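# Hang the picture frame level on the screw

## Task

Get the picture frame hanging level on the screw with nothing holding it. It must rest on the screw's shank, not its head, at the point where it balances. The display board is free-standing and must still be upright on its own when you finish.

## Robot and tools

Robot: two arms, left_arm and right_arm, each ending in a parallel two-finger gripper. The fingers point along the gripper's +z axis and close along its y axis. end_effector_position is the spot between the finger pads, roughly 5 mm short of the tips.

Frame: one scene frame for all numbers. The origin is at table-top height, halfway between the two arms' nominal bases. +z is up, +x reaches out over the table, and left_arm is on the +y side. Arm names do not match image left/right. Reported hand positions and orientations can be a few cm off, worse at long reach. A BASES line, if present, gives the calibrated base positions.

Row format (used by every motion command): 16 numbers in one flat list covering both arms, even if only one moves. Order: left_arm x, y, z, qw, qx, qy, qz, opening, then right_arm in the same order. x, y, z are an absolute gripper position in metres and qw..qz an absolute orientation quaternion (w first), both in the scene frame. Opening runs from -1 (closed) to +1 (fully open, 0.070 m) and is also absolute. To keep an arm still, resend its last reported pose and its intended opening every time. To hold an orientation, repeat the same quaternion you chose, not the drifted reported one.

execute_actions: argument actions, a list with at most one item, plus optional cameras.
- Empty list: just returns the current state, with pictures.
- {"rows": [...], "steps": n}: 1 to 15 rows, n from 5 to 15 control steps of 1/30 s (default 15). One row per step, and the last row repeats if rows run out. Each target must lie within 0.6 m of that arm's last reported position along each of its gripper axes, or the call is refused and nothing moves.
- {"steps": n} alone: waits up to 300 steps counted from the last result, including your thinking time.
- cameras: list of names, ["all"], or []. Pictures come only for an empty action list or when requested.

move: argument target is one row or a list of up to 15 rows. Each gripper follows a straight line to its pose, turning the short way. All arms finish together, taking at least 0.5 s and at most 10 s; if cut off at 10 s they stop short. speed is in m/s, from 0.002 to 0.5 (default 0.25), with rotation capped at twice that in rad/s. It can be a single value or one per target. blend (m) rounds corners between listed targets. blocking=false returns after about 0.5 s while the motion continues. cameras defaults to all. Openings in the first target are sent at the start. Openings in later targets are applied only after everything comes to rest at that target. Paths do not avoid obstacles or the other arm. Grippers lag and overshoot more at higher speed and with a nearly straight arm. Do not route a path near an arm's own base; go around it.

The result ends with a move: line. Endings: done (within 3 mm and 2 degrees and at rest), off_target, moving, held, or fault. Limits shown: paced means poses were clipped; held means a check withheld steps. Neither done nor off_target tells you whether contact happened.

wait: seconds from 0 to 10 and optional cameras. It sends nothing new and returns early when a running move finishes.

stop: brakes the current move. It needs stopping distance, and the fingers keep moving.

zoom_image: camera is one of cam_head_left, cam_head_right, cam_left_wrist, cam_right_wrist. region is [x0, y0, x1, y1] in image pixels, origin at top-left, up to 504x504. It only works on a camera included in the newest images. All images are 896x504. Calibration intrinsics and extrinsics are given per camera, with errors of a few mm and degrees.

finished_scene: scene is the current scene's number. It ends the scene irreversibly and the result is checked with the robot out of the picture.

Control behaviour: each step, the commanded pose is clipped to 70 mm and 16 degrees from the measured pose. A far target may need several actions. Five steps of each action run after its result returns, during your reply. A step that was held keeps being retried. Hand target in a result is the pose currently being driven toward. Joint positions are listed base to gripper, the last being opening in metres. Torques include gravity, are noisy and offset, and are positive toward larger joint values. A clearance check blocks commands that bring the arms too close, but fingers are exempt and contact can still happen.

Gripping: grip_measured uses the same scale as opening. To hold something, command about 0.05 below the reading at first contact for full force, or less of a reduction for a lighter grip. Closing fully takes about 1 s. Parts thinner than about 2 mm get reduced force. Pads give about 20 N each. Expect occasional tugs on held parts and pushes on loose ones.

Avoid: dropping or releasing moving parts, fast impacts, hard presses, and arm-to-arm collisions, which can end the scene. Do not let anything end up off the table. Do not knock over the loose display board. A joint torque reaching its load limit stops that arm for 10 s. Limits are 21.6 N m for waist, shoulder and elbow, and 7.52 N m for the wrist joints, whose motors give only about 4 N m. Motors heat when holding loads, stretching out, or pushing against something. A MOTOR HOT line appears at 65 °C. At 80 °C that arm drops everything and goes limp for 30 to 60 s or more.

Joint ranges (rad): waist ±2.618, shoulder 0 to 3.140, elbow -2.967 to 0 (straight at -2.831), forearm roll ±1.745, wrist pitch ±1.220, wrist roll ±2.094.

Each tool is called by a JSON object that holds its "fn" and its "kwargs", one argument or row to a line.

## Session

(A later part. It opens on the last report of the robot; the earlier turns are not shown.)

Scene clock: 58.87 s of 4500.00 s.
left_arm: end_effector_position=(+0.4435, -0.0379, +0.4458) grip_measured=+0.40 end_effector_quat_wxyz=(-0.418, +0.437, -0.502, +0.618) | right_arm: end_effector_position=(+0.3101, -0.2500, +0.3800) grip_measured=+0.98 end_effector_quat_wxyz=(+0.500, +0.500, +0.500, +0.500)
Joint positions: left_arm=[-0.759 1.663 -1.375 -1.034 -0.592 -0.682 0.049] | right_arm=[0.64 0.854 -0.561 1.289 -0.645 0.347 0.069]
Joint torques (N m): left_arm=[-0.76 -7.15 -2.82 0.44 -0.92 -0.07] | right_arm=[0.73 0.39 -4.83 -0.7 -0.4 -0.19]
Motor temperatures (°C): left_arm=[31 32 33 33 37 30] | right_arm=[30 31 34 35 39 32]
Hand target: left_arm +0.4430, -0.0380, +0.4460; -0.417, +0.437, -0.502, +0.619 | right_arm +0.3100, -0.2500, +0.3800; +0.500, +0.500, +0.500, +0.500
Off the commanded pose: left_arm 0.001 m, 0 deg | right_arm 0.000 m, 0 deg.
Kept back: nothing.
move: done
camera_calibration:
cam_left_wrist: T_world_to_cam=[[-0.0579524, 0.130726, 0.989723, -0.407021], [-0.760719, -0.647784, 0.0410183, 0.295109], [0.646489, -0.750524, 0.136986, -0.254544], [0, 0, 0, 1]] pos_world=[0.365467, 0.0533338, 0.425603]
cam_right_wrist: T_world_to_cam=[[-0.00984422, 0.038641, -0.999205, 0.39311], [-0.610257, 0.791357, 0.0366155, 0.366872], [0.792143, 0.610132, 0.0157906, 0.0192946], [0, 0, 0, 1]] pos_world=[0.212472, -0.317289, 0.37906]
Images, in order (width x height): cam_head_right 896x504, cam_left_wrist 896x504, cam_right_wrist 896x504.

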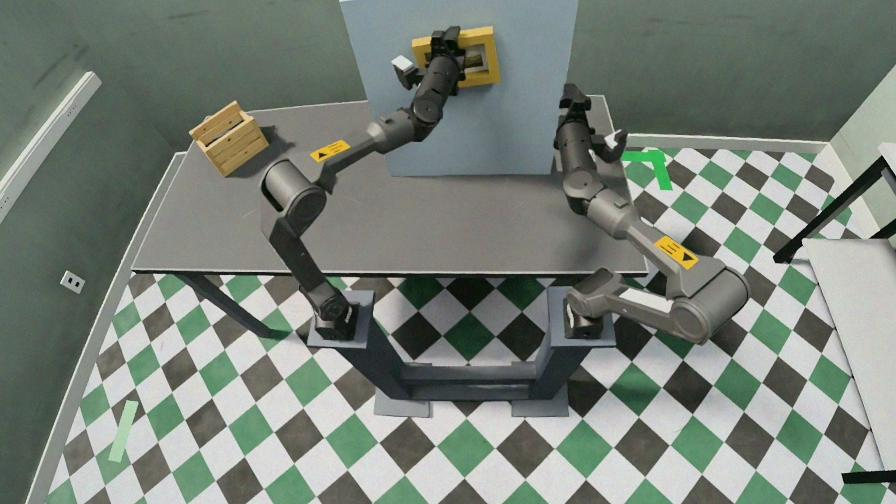

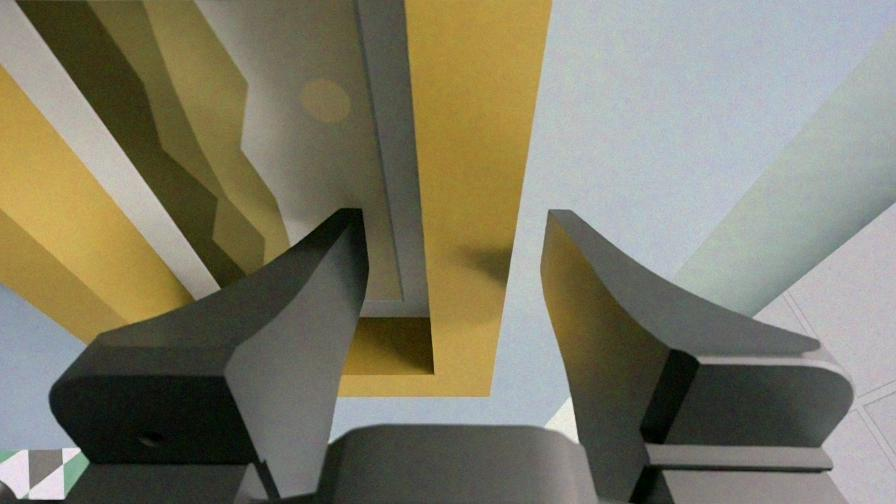

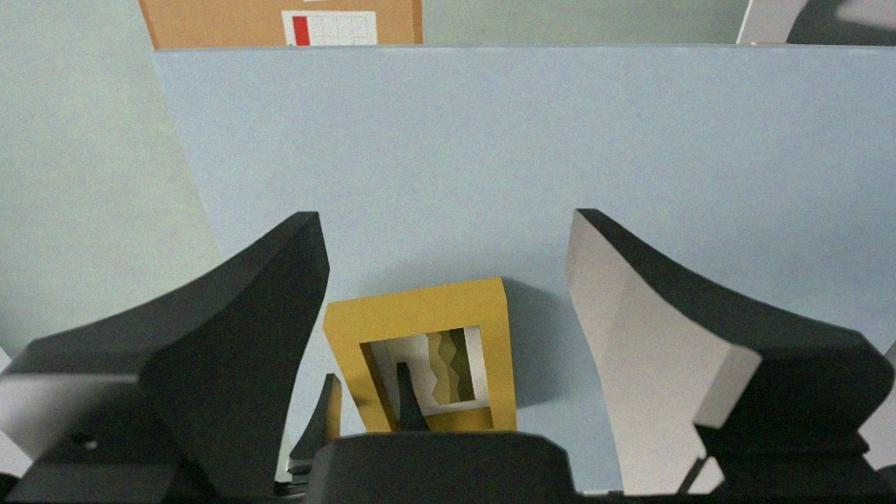

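{"fn": "move", "kwargs": {
  "target": [0.444, -0.038, 0.450, 0.41738, -0.43722, 0.50188, -0.61866, 0.4, 0.31, -0.25, 0.38, 0.5, 0.5, 0.5, 0.5, 0.98],
  "speed": 0.05,
  "cameras": []
}}

{"fn": "move", "kwargs": {
  "target": [0.444, -0.038, 0.450, 0.41738, -0.43722, 0.50188, -0.61866, -0.22, 0.31, -0.25, 0.38, 0.5, 0.5, 0.5, 0.5, 0.98],
  "speed": 0.05,
  "cameras": ["cam_left_wrist"]
}}

Scene clock: 60.40 s of 4500.00 s.
left_arm: end_effector_position=(+0.4438, -0.0380, +0.4503) grip_measured=+0.40 end_effector_quat_wxyz=(-0.417, +0.437, -0.502, +0.619) | right_arm: end_effector_position=(+0.3101, -0.2500, +0.3800) grip_measured=+0.98 end_effector_quat_wxyz=(+0.500, +0.500, +0.500, +0.500)
Joint positions: left_arm=[-0.758 1.662 -1.391 -1.054 -0.583 -0.659 0.049] | right_arm=[0.64 0.854 -0.561 1.289 -0.645 0.347 0.069]
Joint torques (N m): left_arm=[0.46 -6.77 -3.71 0.36 -0.58 0.03] | right_arm=[0.67 0.37 -4.78 -0.71 -0.4 -0.18]
Motor temperatures (°C): left_arm=[31 33 33 33 37 30] | right_arm=[30 31 34 35 39 32]
Hand target: left_arm +0.4440, -0.0380, +0.4500; -0.417, +0.437, -0.502, +0.619 | right_arm +0.3100, -0.2500, +0.3800; +0.500, +0.500, +0.500, +0.500
Off the commanded pose: left_arm 0.000 m, 0 deg | right_arm 0.000 m, 0 deg.
Kept back: nothing.
move: done
No camera images: "cameras" was empty.

Scene clock: 61.10 s of 4500.00 s.
left_arm: end_effector_position=(+0.4438, -0.0380, +0.4503) grip_measured=-0.22 end_effector_quat_wxyz=(-0.417, +0.437, -0.502, +0.619) | right_arm: end_effector_position=(+0.3101, -0.2500, +0.3800) grip_measured=+0.98 end_effector_quat_wxyz=(+0.500, +0.500, +0.500, +0.500)
Joint positions: left_arm=[-0.758 1.662 -1.391 -1.054 -0.583 -0.659 0.027] | right_arm=[0.64 0.854 -0.561 1.289 -0.645 0.347 0.069]
Joint torques (N m): left_arm=[0.31 -6.14 -3.78 0.52 -0.58 -0.09] | right_arm=[0.72 0.37 -4.84 -0.71 -0.39 -0.17]
Motor temperatures (°C): left_arm=[31 33 33 33 37 30] | right_arm=[30 31 34 35 39 32]
Hand target: left_arm +0.4440, -0.0380, +0.4500; -0.417, +0.437, -0.502, +0.619 | right_arm +0.3100, -0.2500, +0.3800; +0.500, +0.500, +0.500, +0.500
Off the commanded pose: left_arm 0.000 m, 0 deg | right_arm 0.000 m, 0 deg.
Kept back: nothing.
move: done
camera_calibration:
cam_left_wrist: T_world_to_cam=[[-0.0585886, 0.131585, 0.989572, -0.411051], [-0.761078, -0.647362, 0.0410205, 0.295316], [0.646009, -0.750738, 0.138075, -0.255646], [0, 0, 0, 1]] pos_world=[0.365825, 0.053341, 0.429949]
Images, in order (width x height): cam_left_wrist 896x504.

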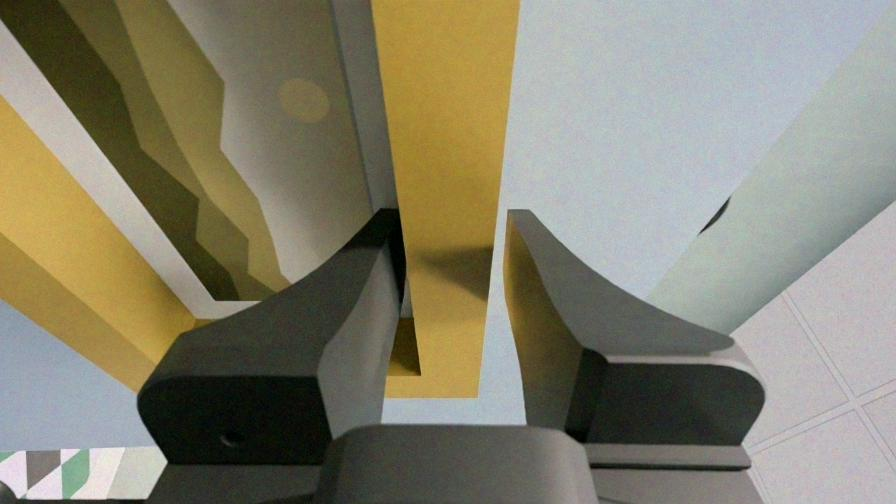

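{"fn": "execute_actions", "kwargs": {
  "actions": [
    {"rows": [[0.444, -0.038, 0.450, 0.41738, -0.43722, 0.50188, -0.61866, -0.25, 0.31, -0.25, 0.38, 0.5, 0.5, 0.5, 0.5, 0.98],[0.444, -0.038, 0.450, 0.41738, -0.43722, 0.50188, -0.61866, -0.27, 0.31, -0.25, 0.38, 0.5, 0.5, 0.5, 0.5, 0.98],[0.444, -0.038, 0.450, 0.41738, -0.43722, 0.50188, -0.61866, -0.29, 0.31, -0.25, 0.38, 0.5, 0.5, 0.5, 0.5, 0.98],[0.444, -0.038, 0.450, 0.41738, -0.43722, 0.50188, -0.61866, -0.31, 0.31, -0.25, 0.38, 0.5, 0.5, 0.5, 0.5, 0.98],[0.444, -0.038, 0.450, 0.41738, -0.43722, 0.50188, -0.61866, -0.33, 0.31, -0.25, 0.38, 0.5, 0.5, 0.5, 0.5, 0.98],[0.444, -0.038, 0.450, 0.41738, -0.43722, 0.50188, -0.61866, -0.35, 0.31, -0.25, 0.38, 0.5, 0.5, 0.5, 0.5, 0.98],[0.444, -0.038, 0.450, 0.41738, -0.43722, 0.50188, -0.61866, -0.36, 0.31, -0.25, 0.38, 0.5, 0.5, 0.5, 0.5, 0.98]], "steps": 15}
  ],
  "cameras": ["cam_left_wrist"]
}}

Scene clock: 62.13 s of 4500.00 s.
left_arm: end_effector_position=(+0.4438, -0.0380, +0.4503) grip_measured=-0.36 end_effector_quat_wxyz=(-0.417, +0.437, -0.502, +0.619) | right_arm: end_effector_position=(+0.3101, -0.2500, +0.3800) grip_measured=+0.98 end_effector_quat_wxyz=(+0.500, +0.500, +0.500, +0.500)
Joint positions: left_arm=[-0.758 1.662 -1.391 -1.054 -0.583 -0.659 0.022] | right_arm=[0.64 0.854 -0.561 1.289 -0.645 0.347 0.069]
Joint torques (N m): left_arm=[0.56 -6.24 -3.57 0.57 -0.58 -0.14] | right_arm=[0.72 0.43 -4.81 -0.71 -0.4 -0.17]
Motor temperatures (°C): left_arm=[31 33 33 33 37 30] | right_arm=[30 31 34 35 39 32]
Steps of this call (1-21: nothing new was sent; 22-31: this action's first 10). Readings (end_effector_position of left_arm | right_arm):
22: (+0.4438, -0.0380, +0.4503) | (+0.3101, -0.2500, +0.3800)
23: (+0.4438, -0.0380, +0.4503) | (+0.3101, -0.2500, +0.3800)
25: (+0.4438, -0.0380, +0.4503) | (+0.3101, -0.2500, +0.3800)
29: (+0.4438, -0.0380, +0.4503) | (+0.3101, -0.2500, +0.3800)
31: the state above
camera_calibration:
cam_left_wrist: T_world_to_cam=[[-0.0585886, 0.131585, 0.989572, -0.411051], [-0.761078, -0.647362, 0.0410205, 0.295316], [0.646009, -0.750738, 0.138075, -0.255646], [0, 0, 0, 1]] pos_world=[0.365825, 0.053341, 0.429949]
Images, in order (width x height): cam_left_wrist 896x504.

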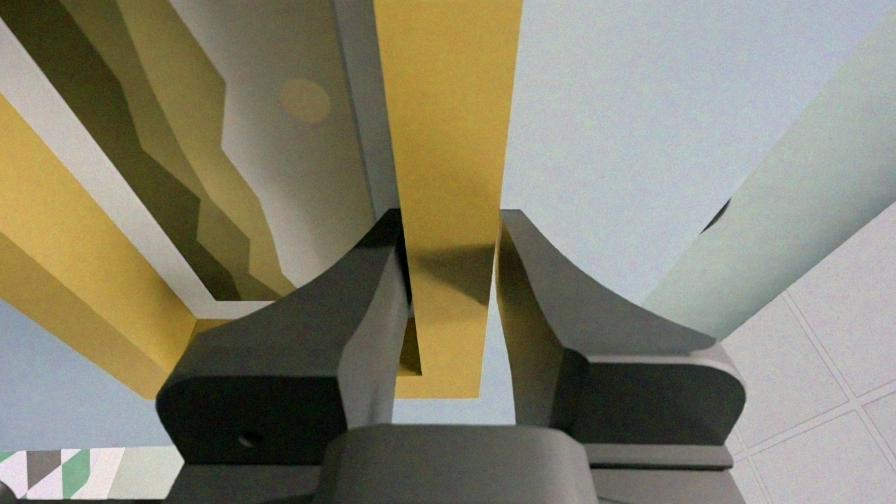

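{"fn": "execute_actions", "kwargs": {
  "actions": [
    {"rows": [[0.444, -0.038, 0.450, 0.41738, -0.43722, 0.50188, -0.61866, -0.37, 0.31, -0.25, 0.38, 0.5, 0.5, 0.5, 0.5, 0.98],[0.444, -0.038, 0.450, 0.41738, -0.43722, 0.50188, -0.61866, -0.38, 0.31, -0.25, 0.38, 0.5, 0.5, 0.5, 0.5, 0.98],[0.444, -0.038, 0.450, 0.41738, -0.43722, 0.50188, -0.61866, -0.39, 0.31, -0.25, 0.38, 0.5, 0.5, 0.5, 0.5, 0.98],[0.444, -0.038, 0.450, 0.41738, -0.43722, 0.50188, -0.61866, -0.40, 0.31, -0.25, 0.38, 0.5, 0.5, 0.5, 0.5, 0.98],[0.444, -0.038, 0.450, 0.41738, -0.43722, 0.50188, -0.61866, -0.41, 0.31, -0.25, 0.38, 0.5, 0.5, 0.5, 0.5, 0.98],[0.444, -0.038, 0.450, 0.41738, -0.43722, 0.50188, -0.61866, -0.42, 0.31, -0.25, 0.38, 0.5, 0.5, 0.5, 0.5, 0.98],[0.444, -0.038, 0.450, 0.41738, -0.43722, 0.50188, -0.61866, -0.43, 0.31, -0.25, 0.38, 0.5, 0.5, 0.5, 0.5, 0.98]], "steps": 15}
  ],
  "cameras": ["cam_left_wrist"]
}}

Scene clock: 62.90 s of 4500.00 s.
left_arm: end_effector_position=(+0.4440, -0.0381, +0.4498) grip_measured=-0.43 end_effector_quat_wxyz=(-0.417, +0.437, -0.502, +0.619) | right_arm: end_effector_position=(+0.3101, -0.2500, +0.3800) grip_measured=+0.98 end_effector_quat_wxyz=(+0.500, +0.500, +0.500, +0.500)
Joint positions: left_arm=[-0.758 1.663 -1.391 -1.054 -0.583 -0.659 0.02] | right_arm=[0.64 0.854 -0.561 1.289 -0.645 0.347 0.069]
Joint torques (N m): left_arm=[0.29 -6.73 -3.64 0.58 -0.85 -0.13] | right_arm=[0.71 0.39 -4.79 -0.71 -0.4 -0.16]
Motor temperatures (°C): left_arm=[31 33 33 33 37 30] | right_arm=[29 31 34 35 39 32]
Off your previous action's commanded pose at its last step (step 5 of this call): left_arm 0.000 m, 0 deg | right_arm 0.000 m, 0 deg.
Steps of this call (1-5: your previous action's last 5; 6-13: nothing new was sent; 14-23: this action's first 10). Readings (end_effector_position of left_arm | right_arm):
14: (+0.4438, -0.0380, +0.4503) | (+0.3101, -0.2500, +0.3800)
15: (+0.4438, -0.0380, +0.4503) | (+0.3101, -0.2500, +0.3800)
17: (+0.4440, -0.0381, +0.4498) | (+0.3101, -0.2500, +0.3800)
21: (+0.4440, -0.0381, +0.4498) | (+0.3101, -0.2500, +0.3800)
23: the state above
camera_calibration:
cam_left_wrist: T_world_to_cam=[[-0.057927, 0.130953, 0.989695, -0.410925], [-0.761051, -0.647388, 0.0411154, 0.295305], [0.646101, -0.750826, 0.137163, -0.255469], [0, 0, 0, 1]] pos_world=[0.365998, 0.0531759, 0.429589]
Images, in order (width x height): cam_left_wrist 896x504.

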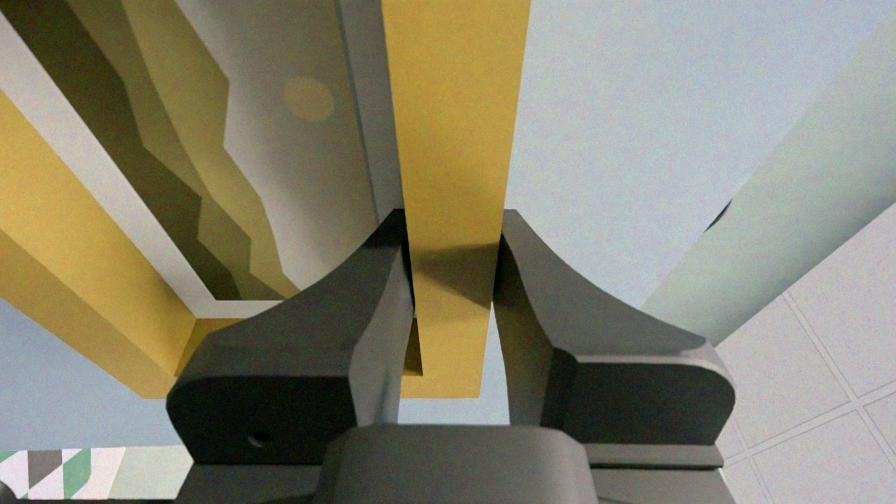

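{"fn": "execute_actions", "kwargs": {
  "actions": [
    {"rows": [[0.444, -0.038, 0.450, 0.41738, -0.43722, 0.50188, -0.61866, -0.44, 0.31, -0.25, 0.38, 0.5, 0.5, 0.5, 0.5, 0.98],[0.444, -0.038, 0.450, 0.41738, -0.43722, 0.50188, -0.61866, -0.45, 0.31, -0.25, 0.38, 0.5, 0.5, 0.5, 0.5, 0.98],[0.444, -0.038, 0.450, 0.41738, -0.43722, 0.50188, -0.61866, -0.46, 0.31, -0.25, 0.38, 0.5, 0.5, 0.5, 0.5, 0.98],[0.444, -0.038, 0.450, 0.41738, -0.43722, 0.50188, -0.61866, -0.47, 0.31, -0.25, 0.38, 0.5, 0.5, 0.5, 0.5, 0.98],[0.444, -0.038, 0.450, 0.41738, -0.43722, 0.50188, -0.61866, -0.48, 0.31, -0.25, 0.38, 0.5, 0.5, 0.5, 0.5, 0.98],[0.444, -0.038, 0.450, 0.41738, -0.43722, 0.50188, -0.61866, -0.49, 0.31, -0.25, 0.38, 0.5, 0.5, 0.5, 0.5, 0.98],[0.444, -0.038, 0.450, 0.41738, -0.43722, 0.50188, -0.61866, -0.50, 0.31, -0.25, 0.38, 0.5, 0.5, 0.5, 0.5, 0.98]], "steps": 15}
  ],
  "cameras": ["cam_left_wrist", "cam_head_left", "cam_right_wrist"]
}}

Scene clock: 63.83 s of 4500.00 s.
left_arm: end_effector_position=(+0.4440, -0.0381, +0.4498) grip_measured=-0.45 end_effector_quat_wxyz=(-0.417, +0.437, -0.502, +0.619) | right_arm: end_effector_position=(+0.3101, -0.2500, +0.3800) grip_measured=+0.98 end_effector_quat_wxyz=(+0.500, +0.500, +0.500, +0.500)
Joint positions: left_arm=[-0.758 1.663 -1.391 -1.054 -0.583 -0.659 0.019] | right_arm=[0.64 0.854 -0.561 1.289 -0.645 0.347 0.069]
Joint torques (N m): left_arm=[0.23 -8.1 -3.9 0.56 -1.29 -0.1] | right_arm=[0.71 0.4 -4.82 -0.71 -0.4 -0.16]
Motor temperatures (°C): left_arm=[31 33 33 33 37 30] | right_arm=[29 31 34 35 39 32]
Off your previous action's commanded pose at its last step (step 5 of this call): left_arm 0.000 m, 0 deg | right_arm 0.000 m, 0 deg.
Steps of this call (1-5: your previous action's last 5; 6-18: nothing new was sent; 19-28: this action's first 10). Readings (end_effector_position of left_arm | right_arm):
19: (+0.4440, -0.0381, +0.4498) | (+0.3101, -0.2500, +0.3800)
20: (+0.4440, -0.0381, +0.4498) | (+0.3101, -0.2500, +0.3800)
22: (+0.4440, -0.0381, +0.4498) | (+0.3101, -0.2500, +0.3800)
26: (+0.4440, -0.0381, +0.4498) | (+0.3101, -0.2500, +0.3800)
28: the state above
camera_calibration:
cam_left_wrist: T_world_to_cam=[[-0.057927, 0.130953, 0.989695, -0.410925], [-0.761051, -0.647388, 0.0411154, 0.295305], [0.646101, -0.750826, 0.137163, -0.255469], [0, 0, 0, 1]] pos_world=[0.365998, 0.0531759, 0.429589]
cam_right_wrist: T_world_to_cam=[[-0.00984422, 0.038641, -0.999205, 0.39311], [-0.610257, 0.791357, 0.0366155, 0.366872], [0.792143, 0.610132, 0.0157906, 0.0192946], [0, 0, 0, 1]] pos_world=[0.212472, -0.317289, 0.37906]
Images, in order (width x height): cam_head_left 896x504, cam_left_wrist 896x504, cam_right_wrist 896x504.

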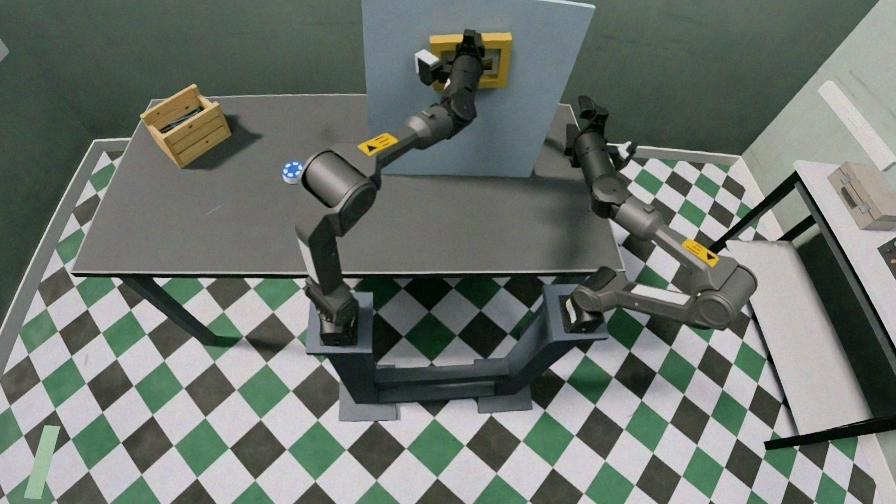

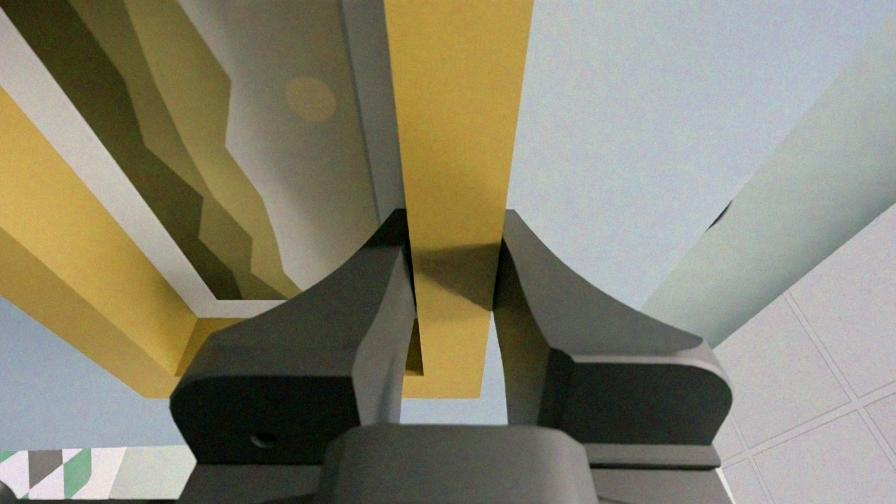

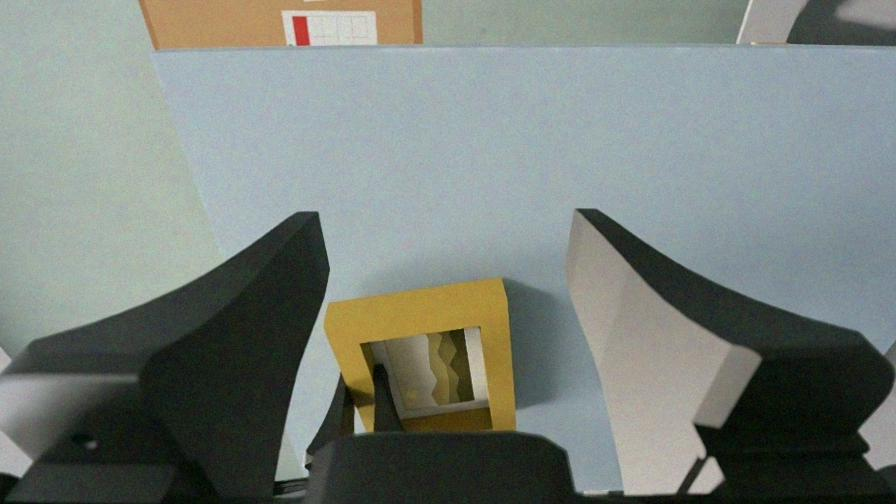

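{"fn": "move", "kwargs": {
  "target": [
    [0.444, -0.038, 0.454, 0.41738, -0.43722, 0.50188, -0.61866, -0.50, 0.31, -0.25, 0.38, 0.5, 0.5, 0.5, 0.5, 0.98],
    [0.444, -0.038, 0.454, 0.45214, -0.40810, 0.54366, -0.57746, -0.50, 0.31, -0.25, 0.38, 0.5, 0.5, 0.5, 0.5, 0.98]
  ],
  "speed": 0.05,
  "cameras": ["cam_left_wrist", "cam_head_left", "cam_right_wrist"]
}}

Scene clock: 69.17 s of 4500.00 s.
left_arm: end_effector_position=(+0.4440, -0.0380, +0.4539) grip_measured=-0.45 end_effector_quat_wxyz=(+0.452, -0.408, +0.544, -0.577) | right_arm: end_effector_position=(+0.3101, -0.2500, +0.3800) grip_measured=+0.98 end_effector_quat_wxyz=(+0.500, +0.500, +0.500, +0.500)
Joint positions: left_arm=[-0.758 1.656 -1.432 -1.185 -0.543 -0.381 0.019] | right_arm=[0.64 0.854 -0.561 1.289 -0.645 0.347 0.069]
Joint torques (N m): left_arm=[0.49 -8.53 -4.64 0.8 -1.16 -0.03] | right_arm=[0.7 0.44 -4.83 -0.73 -0.39 -0.13]
Motor temperatures (°C): left_arm=[31 33 33 33 37 30] | right_arm=[29 30 34 35 39 32]
Hand target: left_arm +0.4440, -0.0380, +0.4540; +0.452, -0.408, +0.544, -0.577 | right_arm +0.3100, -0.2500, +0.3800; +0.500, +0.500, +0.500, +0.500
Off your previous action's commanded pose at its last step (step 5 of this call): left_arm 0.000 m, 0 deg | right_arm 0.000 m, 0 deg.
Off the commanded pose: left_arm 0.000 m, 0 deg | right_arm 0.000 m, 0 deg.
Kept back: nothing.
move: done
camera_calibration:
cam_left_wrist: T_world_to_cam=[[-0.0589718, -0.017674, 0.998103, -0.423999], [-0.753176, -0.655422, -0.0561065, 0.335529], [0.655171, -0.755056, 0.0253398, -0.209385], [0, 0, 0, 1]] pos_world=[0.364891, 0.0543216, 0.447326]
cam_right_wrist: T_world_to_cam=[[-0.00984422, 0.038641, -0.999205, 0.39311], [-0.610257, 0.791357, 0.0366155, 0.366872], [0.792143, 0.610132, 0.0157906, 0.0192946], [0, 0, 0, 1]] pos_world=[0.212472, -0.317289, 0.37906]
Images, in order (width x height): cam_head_left 896x504, cam_left_wrist 896x504, cam_right_wrist 896x504.

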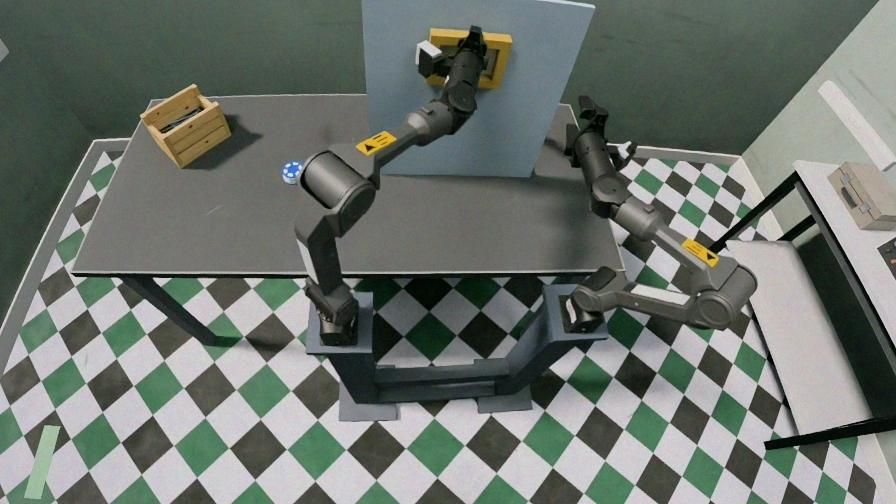

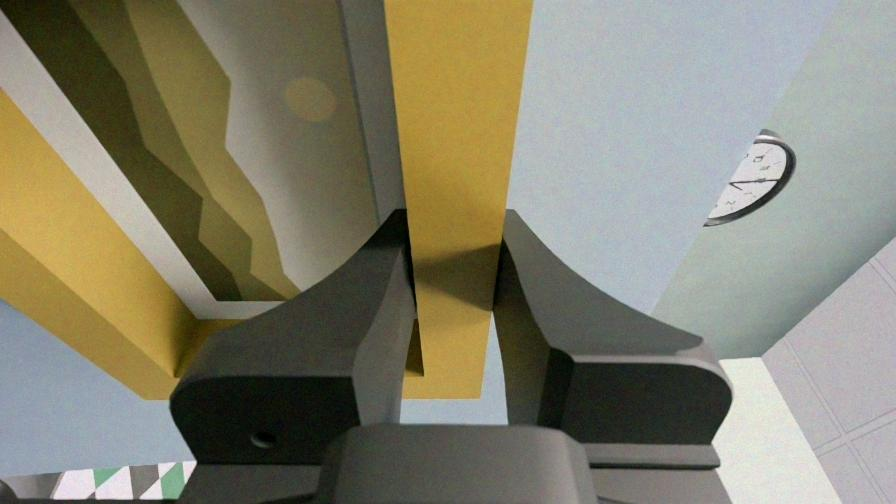

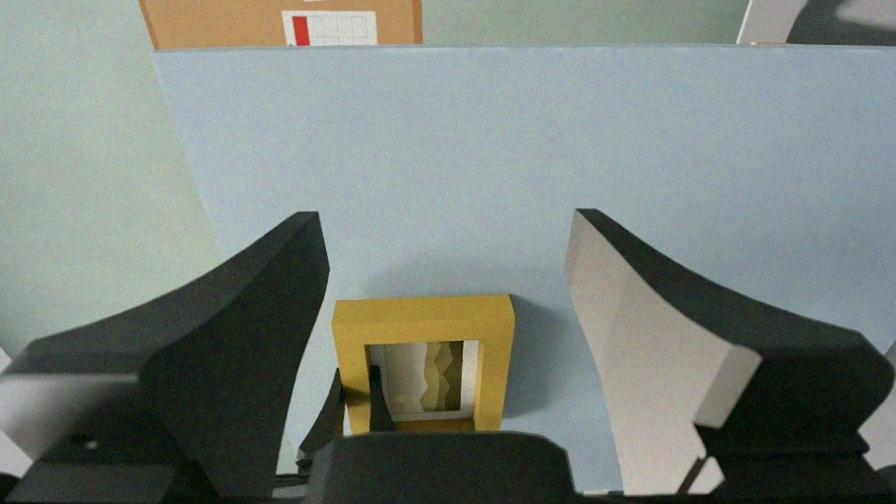

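{"fn": "zoom_image", "kwargs": {
  "camera": "cam_head_left",
  "region": [400, 0, 560, 110]
}}

{"fn": "zoom_image", "kwargs": {
  "camera": "cam_right_wrist",
  "region": [300, 260, 560, 440]
}}

Scaled by 3.150 from the camera's 896x504 image, which has a finer 1280x720 frame.

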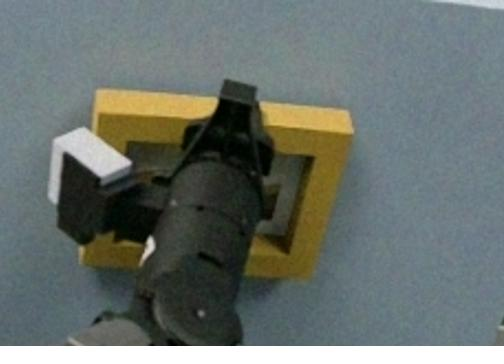

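Scaled by 1.938 from the camera's 896x504 image, which has a finer 1280x720 frame.

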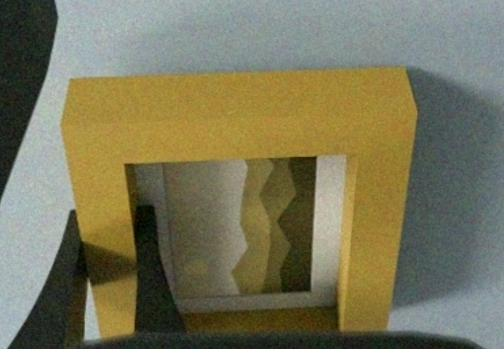

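{"fn": "move", "kwargs": {
  "target": [
    [0.444, -0.042, 0.454, 0.45214, -0.40810, 0.54366, -0.57746, -0.50, 0.34, -0.37, 0.43, 0.35, 0.35, 0.61, 0.61, 0.6],
    [0.444, -0.046, 0.454, 0.45214, -0.40810, 0.54366, -0.57746, -0.50, 0.475, -0.38, 0.45, 0.281, 0.285, 0.653, 0.643, 0.6]
  ],
  "speed": 0.15,
  "blend": [0.02, 0],
  "cameras": ["cam_left_wrist", "cam_right_wrist"]
}}

Scene clock: 73.53 s of 4500.00 s.
left_arm: end_effector_position=(+0.4442, -0.0457, +0.4541) grip_measured=-0.45 end_effector_quat_wxyz=(+0.452, -0.408, +0.543, -0.577) | right_arm: end_effector_position=(+0.4753, -0.3799, +0.4500) grip_measured=+0.60 end_effector_quat_wxyz=(+0.329, +0.334, +0.631, +0.618)
Joint positions: left_arm=[-0.775 1.676 -1.457 -1.205 -0.557 -0.36 0.019] | right_arm=[-0.597 1.766 -1.645 1.562 1.216 -0.032 0.056]
Joint torques (N m): left_arm=[-0.45 -7.28 -4.84 0.69 -1.06 0.06] | right_arm=[0.03 -7.9 -3.43 1.05 0.11 -0.17]
Motor temperatures (°C): left_arm=[31 33 33 33 37 30] | right_arm=[29 30 34 35 39 32]
Hand target: left_arm +0.4440, -0.0460, +0.4540; +0.452, -0.408, +0.544, -0.577 | right_arm +0.4752, -0.3797, +0.4500; +0.329, +0.334, +0.631, +0.618
Off the commanded pose: left_arm 0.000 m, 0 deg | right_arm 0.000 m, 9 deg.
joint sent to its limit (right arm) — joint 5 (wrist pitch), upper limit.
Kept back: nothing.
move: off_target (right_arm); limits=paced
camera_calibration:
cam_left_wrist: T_world_to_cam=[[-0.0591312, -0.0166674, 0.998111, -0.424222], [-0.753094, -0.655562, -0.0555629, 0.330334], [0.65525, -0.754957, 0.0262121, -0.215739], [0, 0, 0, 1]] pos_world=[0.365051, 0.0466104, 0.44743]
cam_right_wrist: T_world_to_cam=[[-0.0446095, 0.0128978, -0.998921, 0.476311], [-0.948515, 0.313314, 0.0464039, 0.542699], [0.313574, 0.949562, -0.00174301, 0.330788], [0, 0, 0, 1]] pos_world=[0.432279, -0.490282, 0.45119]
Images, in order (width x height): cam_left_wrist 896x504, cam_right_wrist 896x504.

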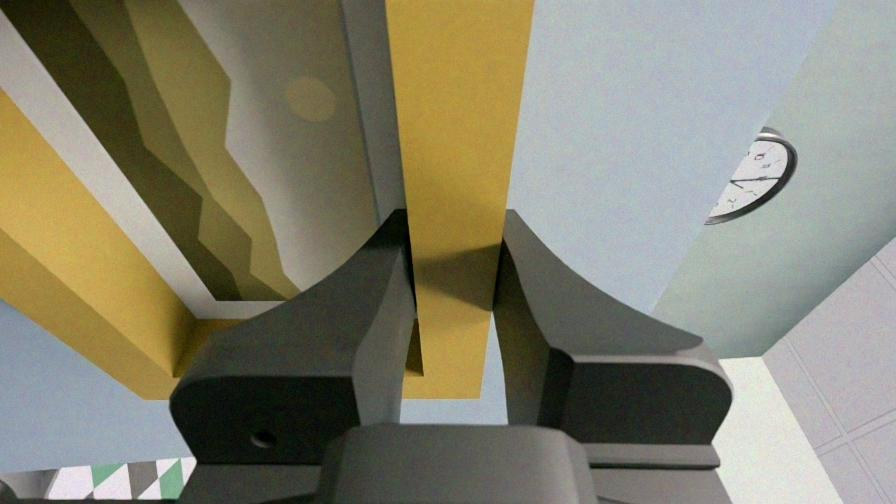

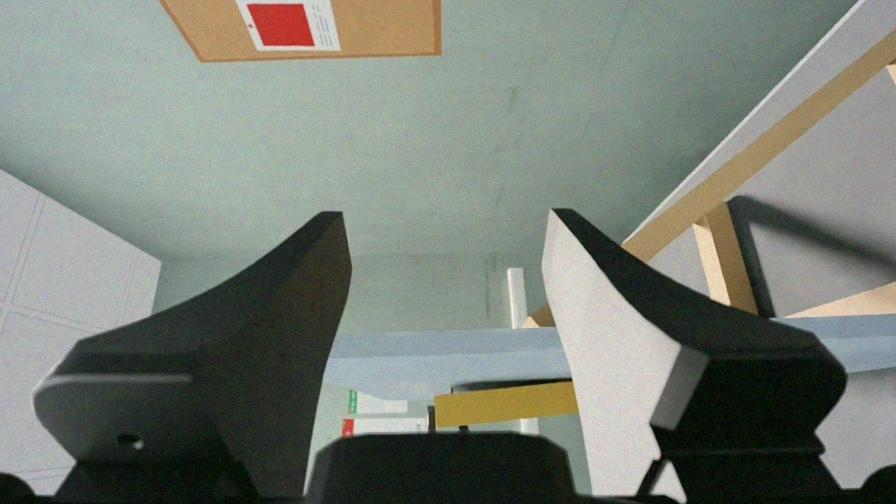

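{"fn": "zoom_image", "kwargs": {
  "camera": "cam_right_wrist",
  "region": [400, 350, 560, 450]
}}

Scaled by 3.150 from the camera's 896x504 image, which has a finer 1280x720 frame.

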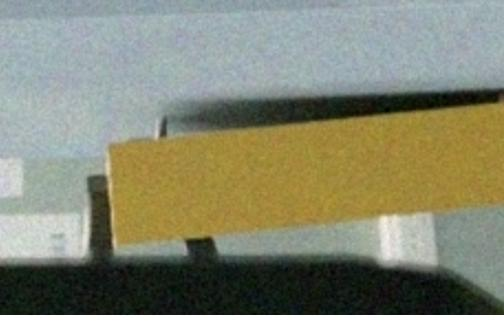

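{"fn": "move", "kwargs": {
  "target": [
    [0.444, -0.046, 0.454, 0.45214, -0.40810, 0.54366, -0.57746, -0.50, 0.37, -0.33, 0.50, 0.4788, 0.18, 0.805, 0.2997, 0.6],
    [0.444, -0.046, 0.454, 0.45214, -0.40810, 0.54366, -0.57746, -0.50, 0.40, -0.165, 0.53, 0.4788, 0.18, 0.805, 0.2997, 0.6]
  ],
  "speed": 0.15,
  "blend": [0.03, 0],
  "cameras": ["cam_right_wrist", "cam_head_left"]
}}

Scene clock: 79.33 s of 4500.00 s.
left_arm: end_effector_position=(+0.4442, -0.0457, +0.4541) grip_measured=-0.45 end_effector_quat_wxyz=(+0.452, -0.408, +0.543, -0.577) | right_arm: end_effector_position=(+0.4000, -0.1648, +0.5299) grip_measured=+0.60 end_effector_quat_wxyz=(+0.479, +0.180, +0.805, +0.300)
Joint positions: left_arm=[-0.775 1.676 -1.457 -1.205 -0.557 -0.36 0.019] | right_arm=[0.374 1.457 -1.94 -0.012 0.94 0.79 0.056]
Joint torques (N m): left_arm=[0.7 -7.91 -3.56 0.83 -0.73 -0.15] | right_arm=[-0.43 -4.45 -3.81 -0.06 -0.86 -0.19]
Motor temperatures (°C): left_arm=[31 33 33 33 37 30] | right_arm=[29 31 34 35 39 32]
Hand target: left_arm +0.4440, -0.0460, +0.4540; +0.452, -0.408, +0.544, -0.577 | right_arm +0.4000, -0.1650, +0.5300; +0.479, +0.180, +0.805, +0.300
Off the commanded pose: left_arm 0.000 m, 0 deg | right_arm 0.000 m, 0 deg.
Kept back: nothing.
move: done
camera_calibration:
cam_right_wrist: T_world_to_cam=[[-0.0302531, -0.735382, -0.676977, 0.250298], [-0.913714, 0.29493, -0.279542, 0.555897], [0.405231, 0.610107, -0.680851, 0.417628], [0, 0, 0, 1]] pos_world=[0.346268, -0.234683, 0.609185]
Images, in order (width x height): cam_head_left 896x504, cam_right_wrist 896x504.

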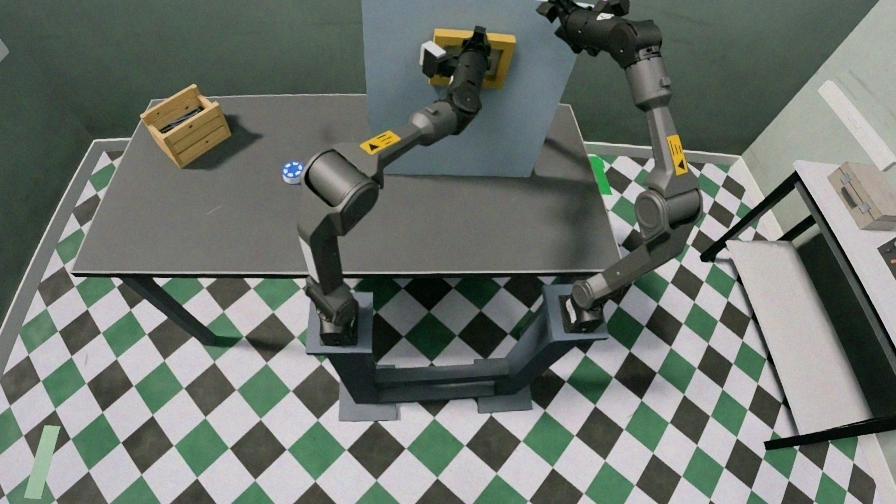

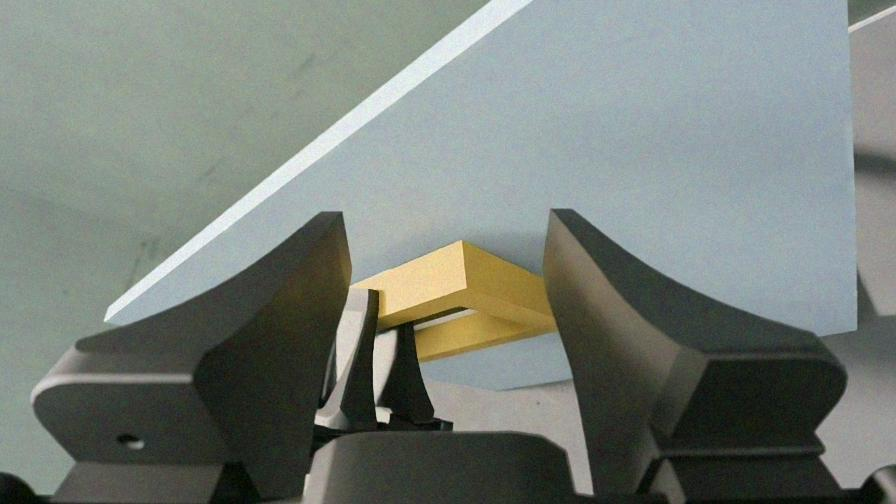

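{"fn": "move", "kwargs": {
  "target": [
    [0.444, -0.046, 0.451, 0.45214, -0.40810, 0.54366, -0.57746, -0.50, 0.36, -0.27, 0.46, 0.4788, 0.18, 0.805, 0.2997, 0.6],
    [0.444, -0.046, 0.4485, 0.45214, -0.40810, 0.54366, -0.57746, -0.50, 0.33, -0.30, 0.42, 0.5, 0.5, 0.5, 0.5, 0.6]
  ],
  "speed": [0.15, 0.1],
  "cameras": ["cam_left_wrist", "cam_right_wrist"]
}}

Scene clock: 86.40 s of 4500.00 s.
left_arm: end_effector_position=(+0.4441, -0.0457, +0.4490) grip_measured=-0.45 end_effector_quat_wxyz=(+0.453, -0.408, +0.543, -0.578) | right_arm: end_effector_position=(+0.3300, -0.3000, +0.4202) grip_measured=+0.60 end_effector_quat_wxyz=(+0.496, +0.507, +0.504, +0.493)
Joint positions: left_arm=[-0.775 1.677 -1.438 -1.174 -0.565 -0.397 0.019] | right_arm=[0.077 0.861 -0.742 1.414 -0.058 0.159 0.056]
Joint torques (N m): left_arm=[0.16 -5.84 0 -0.03 -0.44 -0.03] | right_arm=[0.61 -1.72 -3.9 -0.19 -0.27 0.02]
Motor temperatures (°C): left_arm=[31 33 33 33 37 30] | right_arm=[29 31 34 35 39 32]
Hand target: left_arm +0.4440, -0.0460, +0.4485; +0.452, -0.408, +0.544, -0.577 | right_arm +0.3298, -0.2999, +0.4203; +0.496, +0.506, +0.504, +0.493
Off the commanded pose: left_arm 0.001 m, 0 deg | right_arm 0.000 m, 1 deg.
Kept back: nothing.
move: done
camera_calibration:
cam_left_wrist: T_world_to_cam=[[-0.0598483, -0.0168973, 0.998064, -0.41878], [-0.752907, -0.655719, -0.056249, 0.330295], [0.655401, -0.754816, 0.0265216, -0.215729], [0, 0, 0, 1]] pos_world=[0.365006, 0.0466689, 0.44227]
cam_right_wrist: T_world_to_cam=[[-0.0316571, 0.0392085, -0.998729, 0.442547], [-0.60555, 0.794212, 0.0503738, 0.410691], [0.795178, 0.606375, -0.00139969, 0.0384375], [0, 0, 0, 1]] pos_world=[0.232139, -0.366834, 0.421351]
Images, in order (width x height): cam_left_wrist 896x504, cam_right_wrist 896x504.

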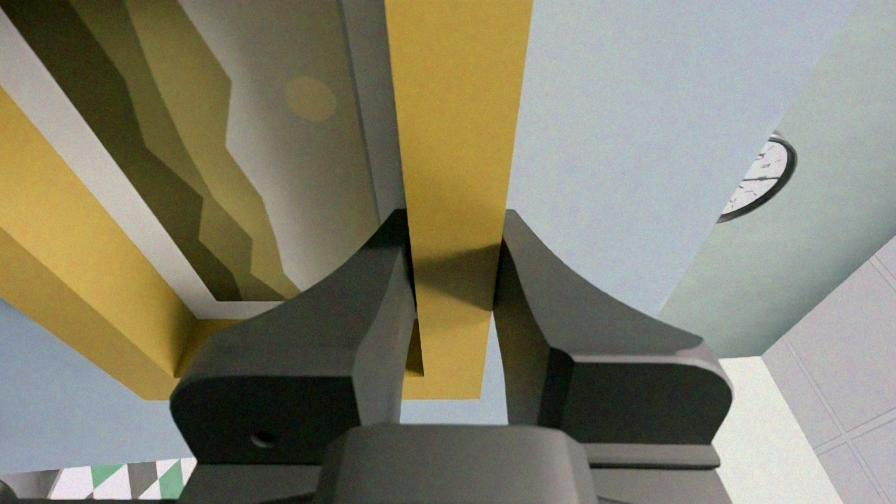

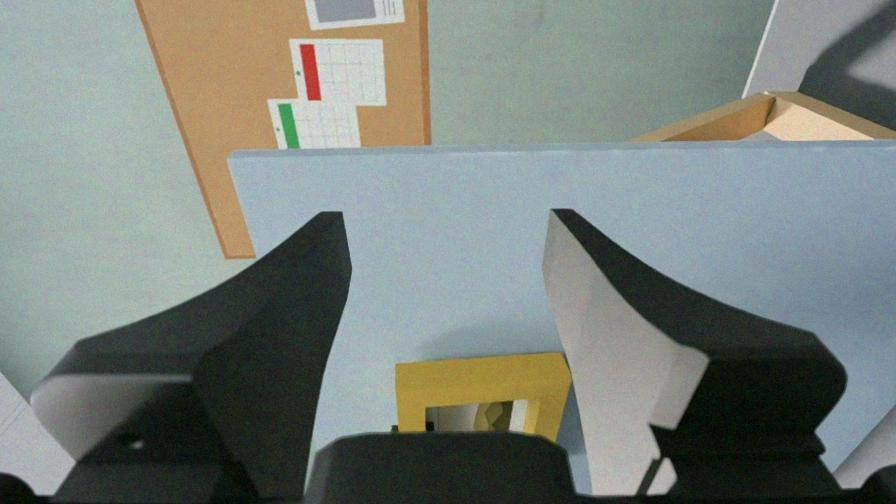

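{"fn": "move", "kwargs": {
  "target": [0.444, -0.046, 0.4496, 0.45214, -0.40810, 0.54366, -0.57746, -0.48, 0.33, -0.30, 0.42, 0.5, 0.5, 0.5, 0.5, 0.6],
  "speed": 0.05,
  "cameras": []
}}

Scene clock: 87.60 s of 4500.00 s.
left_arm: end_effector_position=(+0.4442, -0.0456, +0.4490) grip_measured=-0.45 end_effector_quat_wxyz=(+0.452, -0.409, +0.544, -0.577) | right_arm: end_effector_position=(+0.3299, -0.2997, +0.4202) grip_measured=+0.60 end_effector_quat_wxyz=(+0.499, +0.505, +0.501, +0.496)
Joint positions: left_arm=[-0.775 1.677 -1.439 -1.18 -0.564 -0.39 0.019] | right_arm=[0.085 0.86 -0.732 1.154 -0.074 0.419 0.056]
Joint torques (N m): left_arm=[-0.25 -4.86 -2 0 -0.1 0.18] | right_arm=[0.32 -1.77 -3.89 -0.18 -0.46 -0.01]
Motor temperatures (°C): left_arm=[31 33 33 33 36 30] | right_arm=[29 31 34 35 39 32]
Hand target: left_arm +0.4440, -0.0460, +0.4496; +0.452, -0.408, +0.544, -0.577 | right_arm +0.3299, -0.2998, +0.4202; +0.499, +0.504, +0.501, +0.496
Off the commanded pose: left_arm 0.001 m, 0 deg | right_arm 0.000 m, 1 deg.
Kept back: nothing.
move: done
No camera images: "cameras" was empty.

{"fn": "move", "kwargs": {
  "target": [0.444, -0.046, 0.4502, 0.45214, -0.40810, 0.54366, -0.57746, -0.48, 0.33, -0.30, 0.42, 0.5, 0.5, 0.5, 0.5, 0.6],
  "speed": 0.05,
  "cameras": []
}}

Scene clock: 88.53 s of 4500.00 s.
left_arm: end_effector_position=(+0.4442, -0.0456, +0.4497) grip_measured=-0.45 end_effector_quat_wxyz=(+0.452, -0.409, +0.544, -0.577) | right_arm: end_effector_position=(+0.3301, -0.2999, +0.4204) grip_measured=+0.60 end_effector_quat_wxyz=(+0.500, +0.502, +0.499, +0.498)
Joint positions: left_arm=[-0.775 1.677 -1.442 -1.184 -0.563 -0.386 0.019] | right_arm=[0.079 0.86 -0.726 0.949 -0.074 0.624 0.056]
Joint torques (N m): left_arm=[-0.57 -5.32 -4.21 0.65 0.13 0.19] | right_arm=[-0.42 -1.75 -3.86 -0.16 -0.37 -0.01]
Motor temperatures (°C): left_arm=[31 33 33 33 36 30] | right_arm=[29 31 34 35 39 32]
Hand target: left_arm +0.4440, -0.0460, +0.4502; +0.452, -0.408, +0.544, -0.577 | right_arm +0.3299, -0.2998, +0.4201; +0.500, +0.502, +0.500, +0.498
Off the commanded pose: left_arm 0.001 m, 0 deg | right_arm 0.000 m, 0 deg.
Kept back: nothing.
move: done
No camera images: "cameras" was empty.

{"fn": "execute_actions", "kwargs": {
  "actions": [
    {"rows": [[0.444, -0.046, 0.4498, 0.45214, -0.40810, 0.54366, -0.57746, -0.45, 0.33, -0.30, 0.42, 0.5, 0.5, 0.5, 0.5, 0.6],[0.444, -0.046, 0.4498, 0.45214, -0.40810, 0.54366, -0.57746, -0.445, 0.33, -0.30, 0.42, 0.5, 0.5, 0.5, 0.5, 0.6],[0.444, -0.046, 0.4498, 0.45214, -0.40810, 0.54366, -0.57746, -0.44, 0.33, -0.30, 0.42, 0.5, 0.5, 0.5, 0.5, 0.6],[0.444, -0.046, 0.4498, 0.45214, -0.40810, 0.54366, -0.57746, -0.435, 0.33, -0.30, 0.42, 0.5, 0.5, 0.5, 0.5, 0.6],[0.444, -0.046, 0.4498, 0.45214, -0.40810, 0.54366, -0.57746, -0.43, 0.33, -0.30, 0.42, 0.5, 0.5, 0.5, 0.5, 0.6],[0.444, -0.046, 0.4498, 0.45214, -0.40810, 0.54366, -0.57746, -0.425, 0.33, -0.30, 0.42, 0.5, 0.5, 0.5, 0.5, 0.6],[0.444, -0.046, 0.4498, 0.45214, -0.40810, 0.54366, -0.57746, -0.42, 0.33, -0.30, 0.42, 0.5, 0.5, 0.5, 0.5, 0.6],[0.444, -0.046, 0.4498, 0.45214, -0.40810, 0.54366, -0.57746, -0.415, 0.33, -0.30, 0.42, 0.5, 0.5, 0.5, 0.5, 0.6],[0.444, -0.046, 0.4498, 0.45214, -0.40810, 0.54366, -0.57746, -0.41, 0.33, -0.30, 0.42, 0.5, 0.5, 0.5, 0.5, 0.6],[0.444, -0.046, 0.4498, 0.45214, -0.40810, 0.54366, -0.57746, -0.405, 0.33, -0.30, 0.42, 0.5, 0.5, 0.5, 0.5, 0.6],[0.444, -0.046, 0.4498, 0.45214, -0.40810, 0.54366, -0.57746, -0.40, 0.33, -0.30, 0.42, 0.5, 0.5, 0.5, 0.5, 0.6]], "steps": 15}
  ],
  "cameras": ["cam_left_wrist"]
}}

Scene clock: 89.47 s of 4500.00 s.
left_arm: end_effector_position=(+0.4443, -0.0463, +0.4495) grip_measured=-0.40 end_effector_quat_wxyz=(+0.452, -0.407, +0.545, -0.577) | right_arm: end_effector_position=(+0.3301, -0.2998, +0.4202) grip_measured=+0.60 end_effector_quat_wxyz=(+0.501, +0.501, +0.500, +0.498)
Joint positions: left_arm=[-0.775 1.678 -1.442 -1.18 -0.562 -0.387 0.021] | right_arm=[0.075 0.86 -0.724 0.863 -0.071 0.708 0.056]
Joint torques (N m): left_arm=[-0.75 -6.96 -3.08 0.3 -0.76 -0.12] | right_arm=[-0.46 -1.77 -3.89 -0.15 -0.43 -0.01]
Motor temperatures (°C): left_arm=[31 33 33 33 36 30] | right_arm=[29 31 34 35 39 32]
Steps of this call (1-18: nothing new was sent; 19-28: this action's first 10). Readings (end_effector_position of left_arm | right_arm):
19: (+0.4442, -0.0458, +0.4499) | (+0.3301, -0.2996, +0.4199)
20: (+0.4443, -0.0461, +0.4495) | (+0.3301, -0.2999, +0.4200)
22: (+0.4443, -0.0463, +0.4495) | (+0.3301, -0.2997, +0.4202)
26: (+0.4443, -0.0463, +0.4495) | (+0.3301, -0.2999, +0.4201)
28: the state above
camera_calibration:
cam_left_wrist: T_world_to_cam=[[-0.0589509, -0.0195527, 0.998069, -0.419764], [-0.754057, -0.6543, -0.0573564, 0.331094], [0.654159, -0.755982, 0.0238278, -0.214619], [0, 0, 0, 1]] pos_world=[0.365313, 0.0461788, 0.443058]
Images, in order (width x height): cam_left_wrist 896x504.

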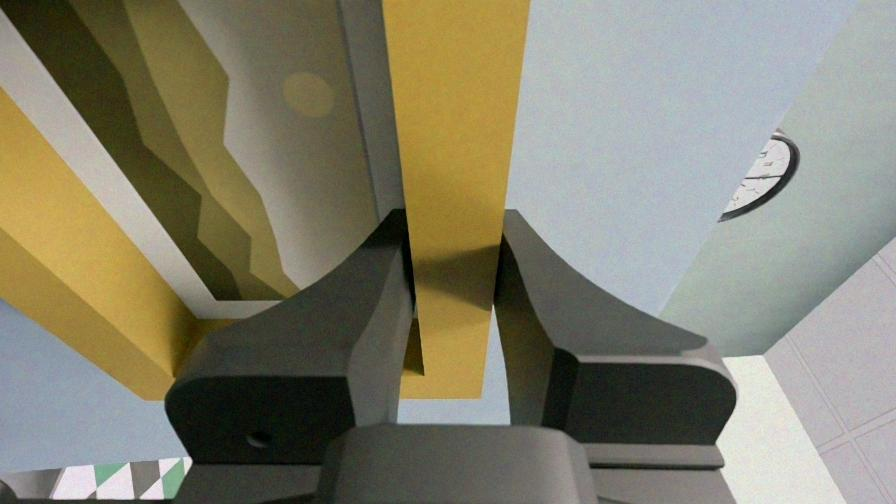

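{"fn": "execute_actions", "kwargs": {
  "actions": [
    {"rows": [[0.444, -0.046, 0.4500, 0.45214, -0.40810, 0.54366, -0.57746, -0.39, 0.33, -0.30, 0.42, 0.5, 0.5, 0.5, 0.5, 0.6],[0.444, -0.046, 0.4500, 0.45214, -0.40810, 0.54366, -0.57746, -0.38, 0.33, -0.30, 0.42, 0.5, 0.5, 0.5, 0.5, 0.6],[0.444, -0.046, 0.4500, 0.45214, -0.40810, 0.54366, -0.57746, -0.37, 0.33, -0.30, 0.42, 0.5, 0.5, 0.5, 0.5, 0.6],[0.444, -0.046, 0.4500, 0.45214, -0.40810, 0.54366, -0.57746, -0.36, 0.33, -0.30, 0.42, 0.5, 0.5, 0.5, 0.5, 0.6],[0.444, -0.046, 0.4500, 0.45214, -0.40810, 0.54366, -0.57746, -0.35, 0.33, -0.30, 0.42, 0.5, 0.5, 0.5, 0.5, 0.6],[0.444, -0.046, 0.4500, 0.45214, -0.40810, 0.54366, -0.57746, -0.34, 0.33, -0.30, 0.42, 0.5, 0.5, 0.5, 0.5, 0.6],[0.444, -0.046, 0.4500, 0.45214, -0.40810, 0.54366, -0.57746, -0.33, 0.33, -0.30, 0.42, 0.5, 0.5, 0.5, 0.5, 0.6],[0.444, -0.046, 0.4500, 0.45214, -0.40810, 0.54366, -0.57746, -0.32, 0.33, -0.30, 0.42, 0.5, 0.5, 0.5, 0.5, 0.6],[0.444, -0.046, 0.4500, 0.45214, -0.40810, 0.54366, -0.57746, -0.31, 0.33, -0.30, 0.42, 0.5, 0.5, 0.5, 0.5, 0.6],[0.444, -0.046, 0.4500, 0.45214, -0.40810, 0.54366, -0.57746, -0.30, 0.33, -0.30, 0.42, 0.5, 0.5, 0.5, 0.5, 0.6]], "steps": 15}
  ],
  "cameras": ["cam_left_wrist"]
}}

Scene clock: 90.47 s of 4500.00 s.
left_arm: end_effector_position=(+0.4442, -0.0457, +0.4499) grip_measured=-0.30 end_effector_quat_wxyz=(+0.452, -0.408, +0.543, -0.577) | right_arm: end_effector_position=(+0.3301, -0.2997, +0.4199) grip_measured=+0.60 end_effector_quat_wxyz=(+0.500, +0.500, +0.500, +0.499)
Joint positions: left_arm=[-0.775 1.677 -1.442 -1.182 -0.563 -0.388 0.025] | right_arm=[0.071 0.86 -0.723 0.775 -0.069 0.796 0.056]
Joint torques (N m): left_arm=[-0.63 -7.98 -3.66 0.41 -0.61 0.1] | right_arm=[-0.42 -1.76 -3.82 -0.15 -0.48 -0.01]
Motor temperatures (°C): left_arm=[31 33 33 33 36 30] | right_arm=[29 31 34 35 39 32]
Off your previous action's commanded pose at its last step (step 5 of this call): left_arm 0.000 m, 0 deg | right_arm 0.000 m, 0 deg.
Steps of this call (1-5: your previous action's last 5; 6-20: nothing new was sent; 21-30: this action's first 10). Readings (end_effector_position of left_arm | right_arm):
21: (+0.4444, -0.0459, +0.4495) | (+0.3301, -0.2999, +0.4201)
22: (+0.4444, -0.0459, +0.4494) | (+0.3301, -0.2998, +0.4202)
24: (+0.4444, -0.0459, +0.4494) | (+0.3301, -0.2999, +0.4201)
28: (+0.4444, -0.0459, +0.4494) | (+0.3301, -0.2998, +0.4202)
30: the state above
camera_calibration:
cam_left_wrist: T_world_to_cam=[[-0.0585875, -0.0165074, 0.998146, -0.420202], [-0.752861, -0.655874, -0.055037, 0.329831], [0.655566, -0.75469, 0.0259982, -0.215678], [0, 0, 0, 1]] pos_world=[0.36509, 0.0466205, 0.443183]
Images, in order (width x height): cam_left_wrist 896x504.

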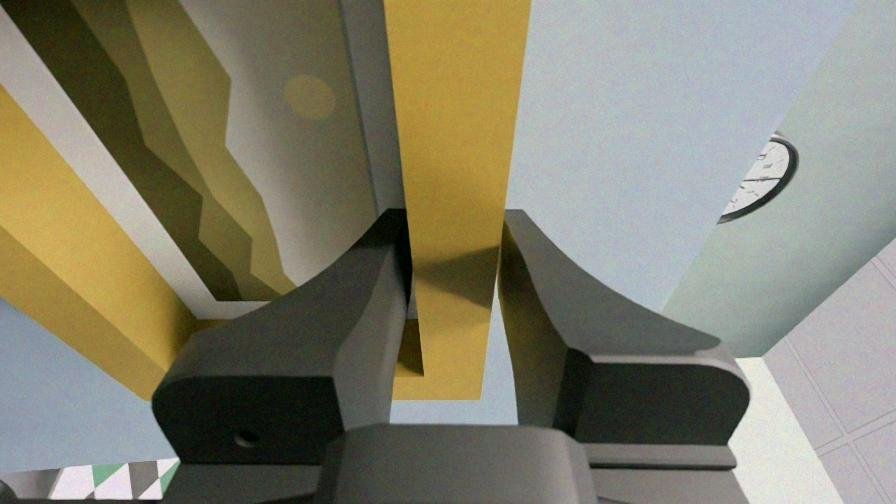

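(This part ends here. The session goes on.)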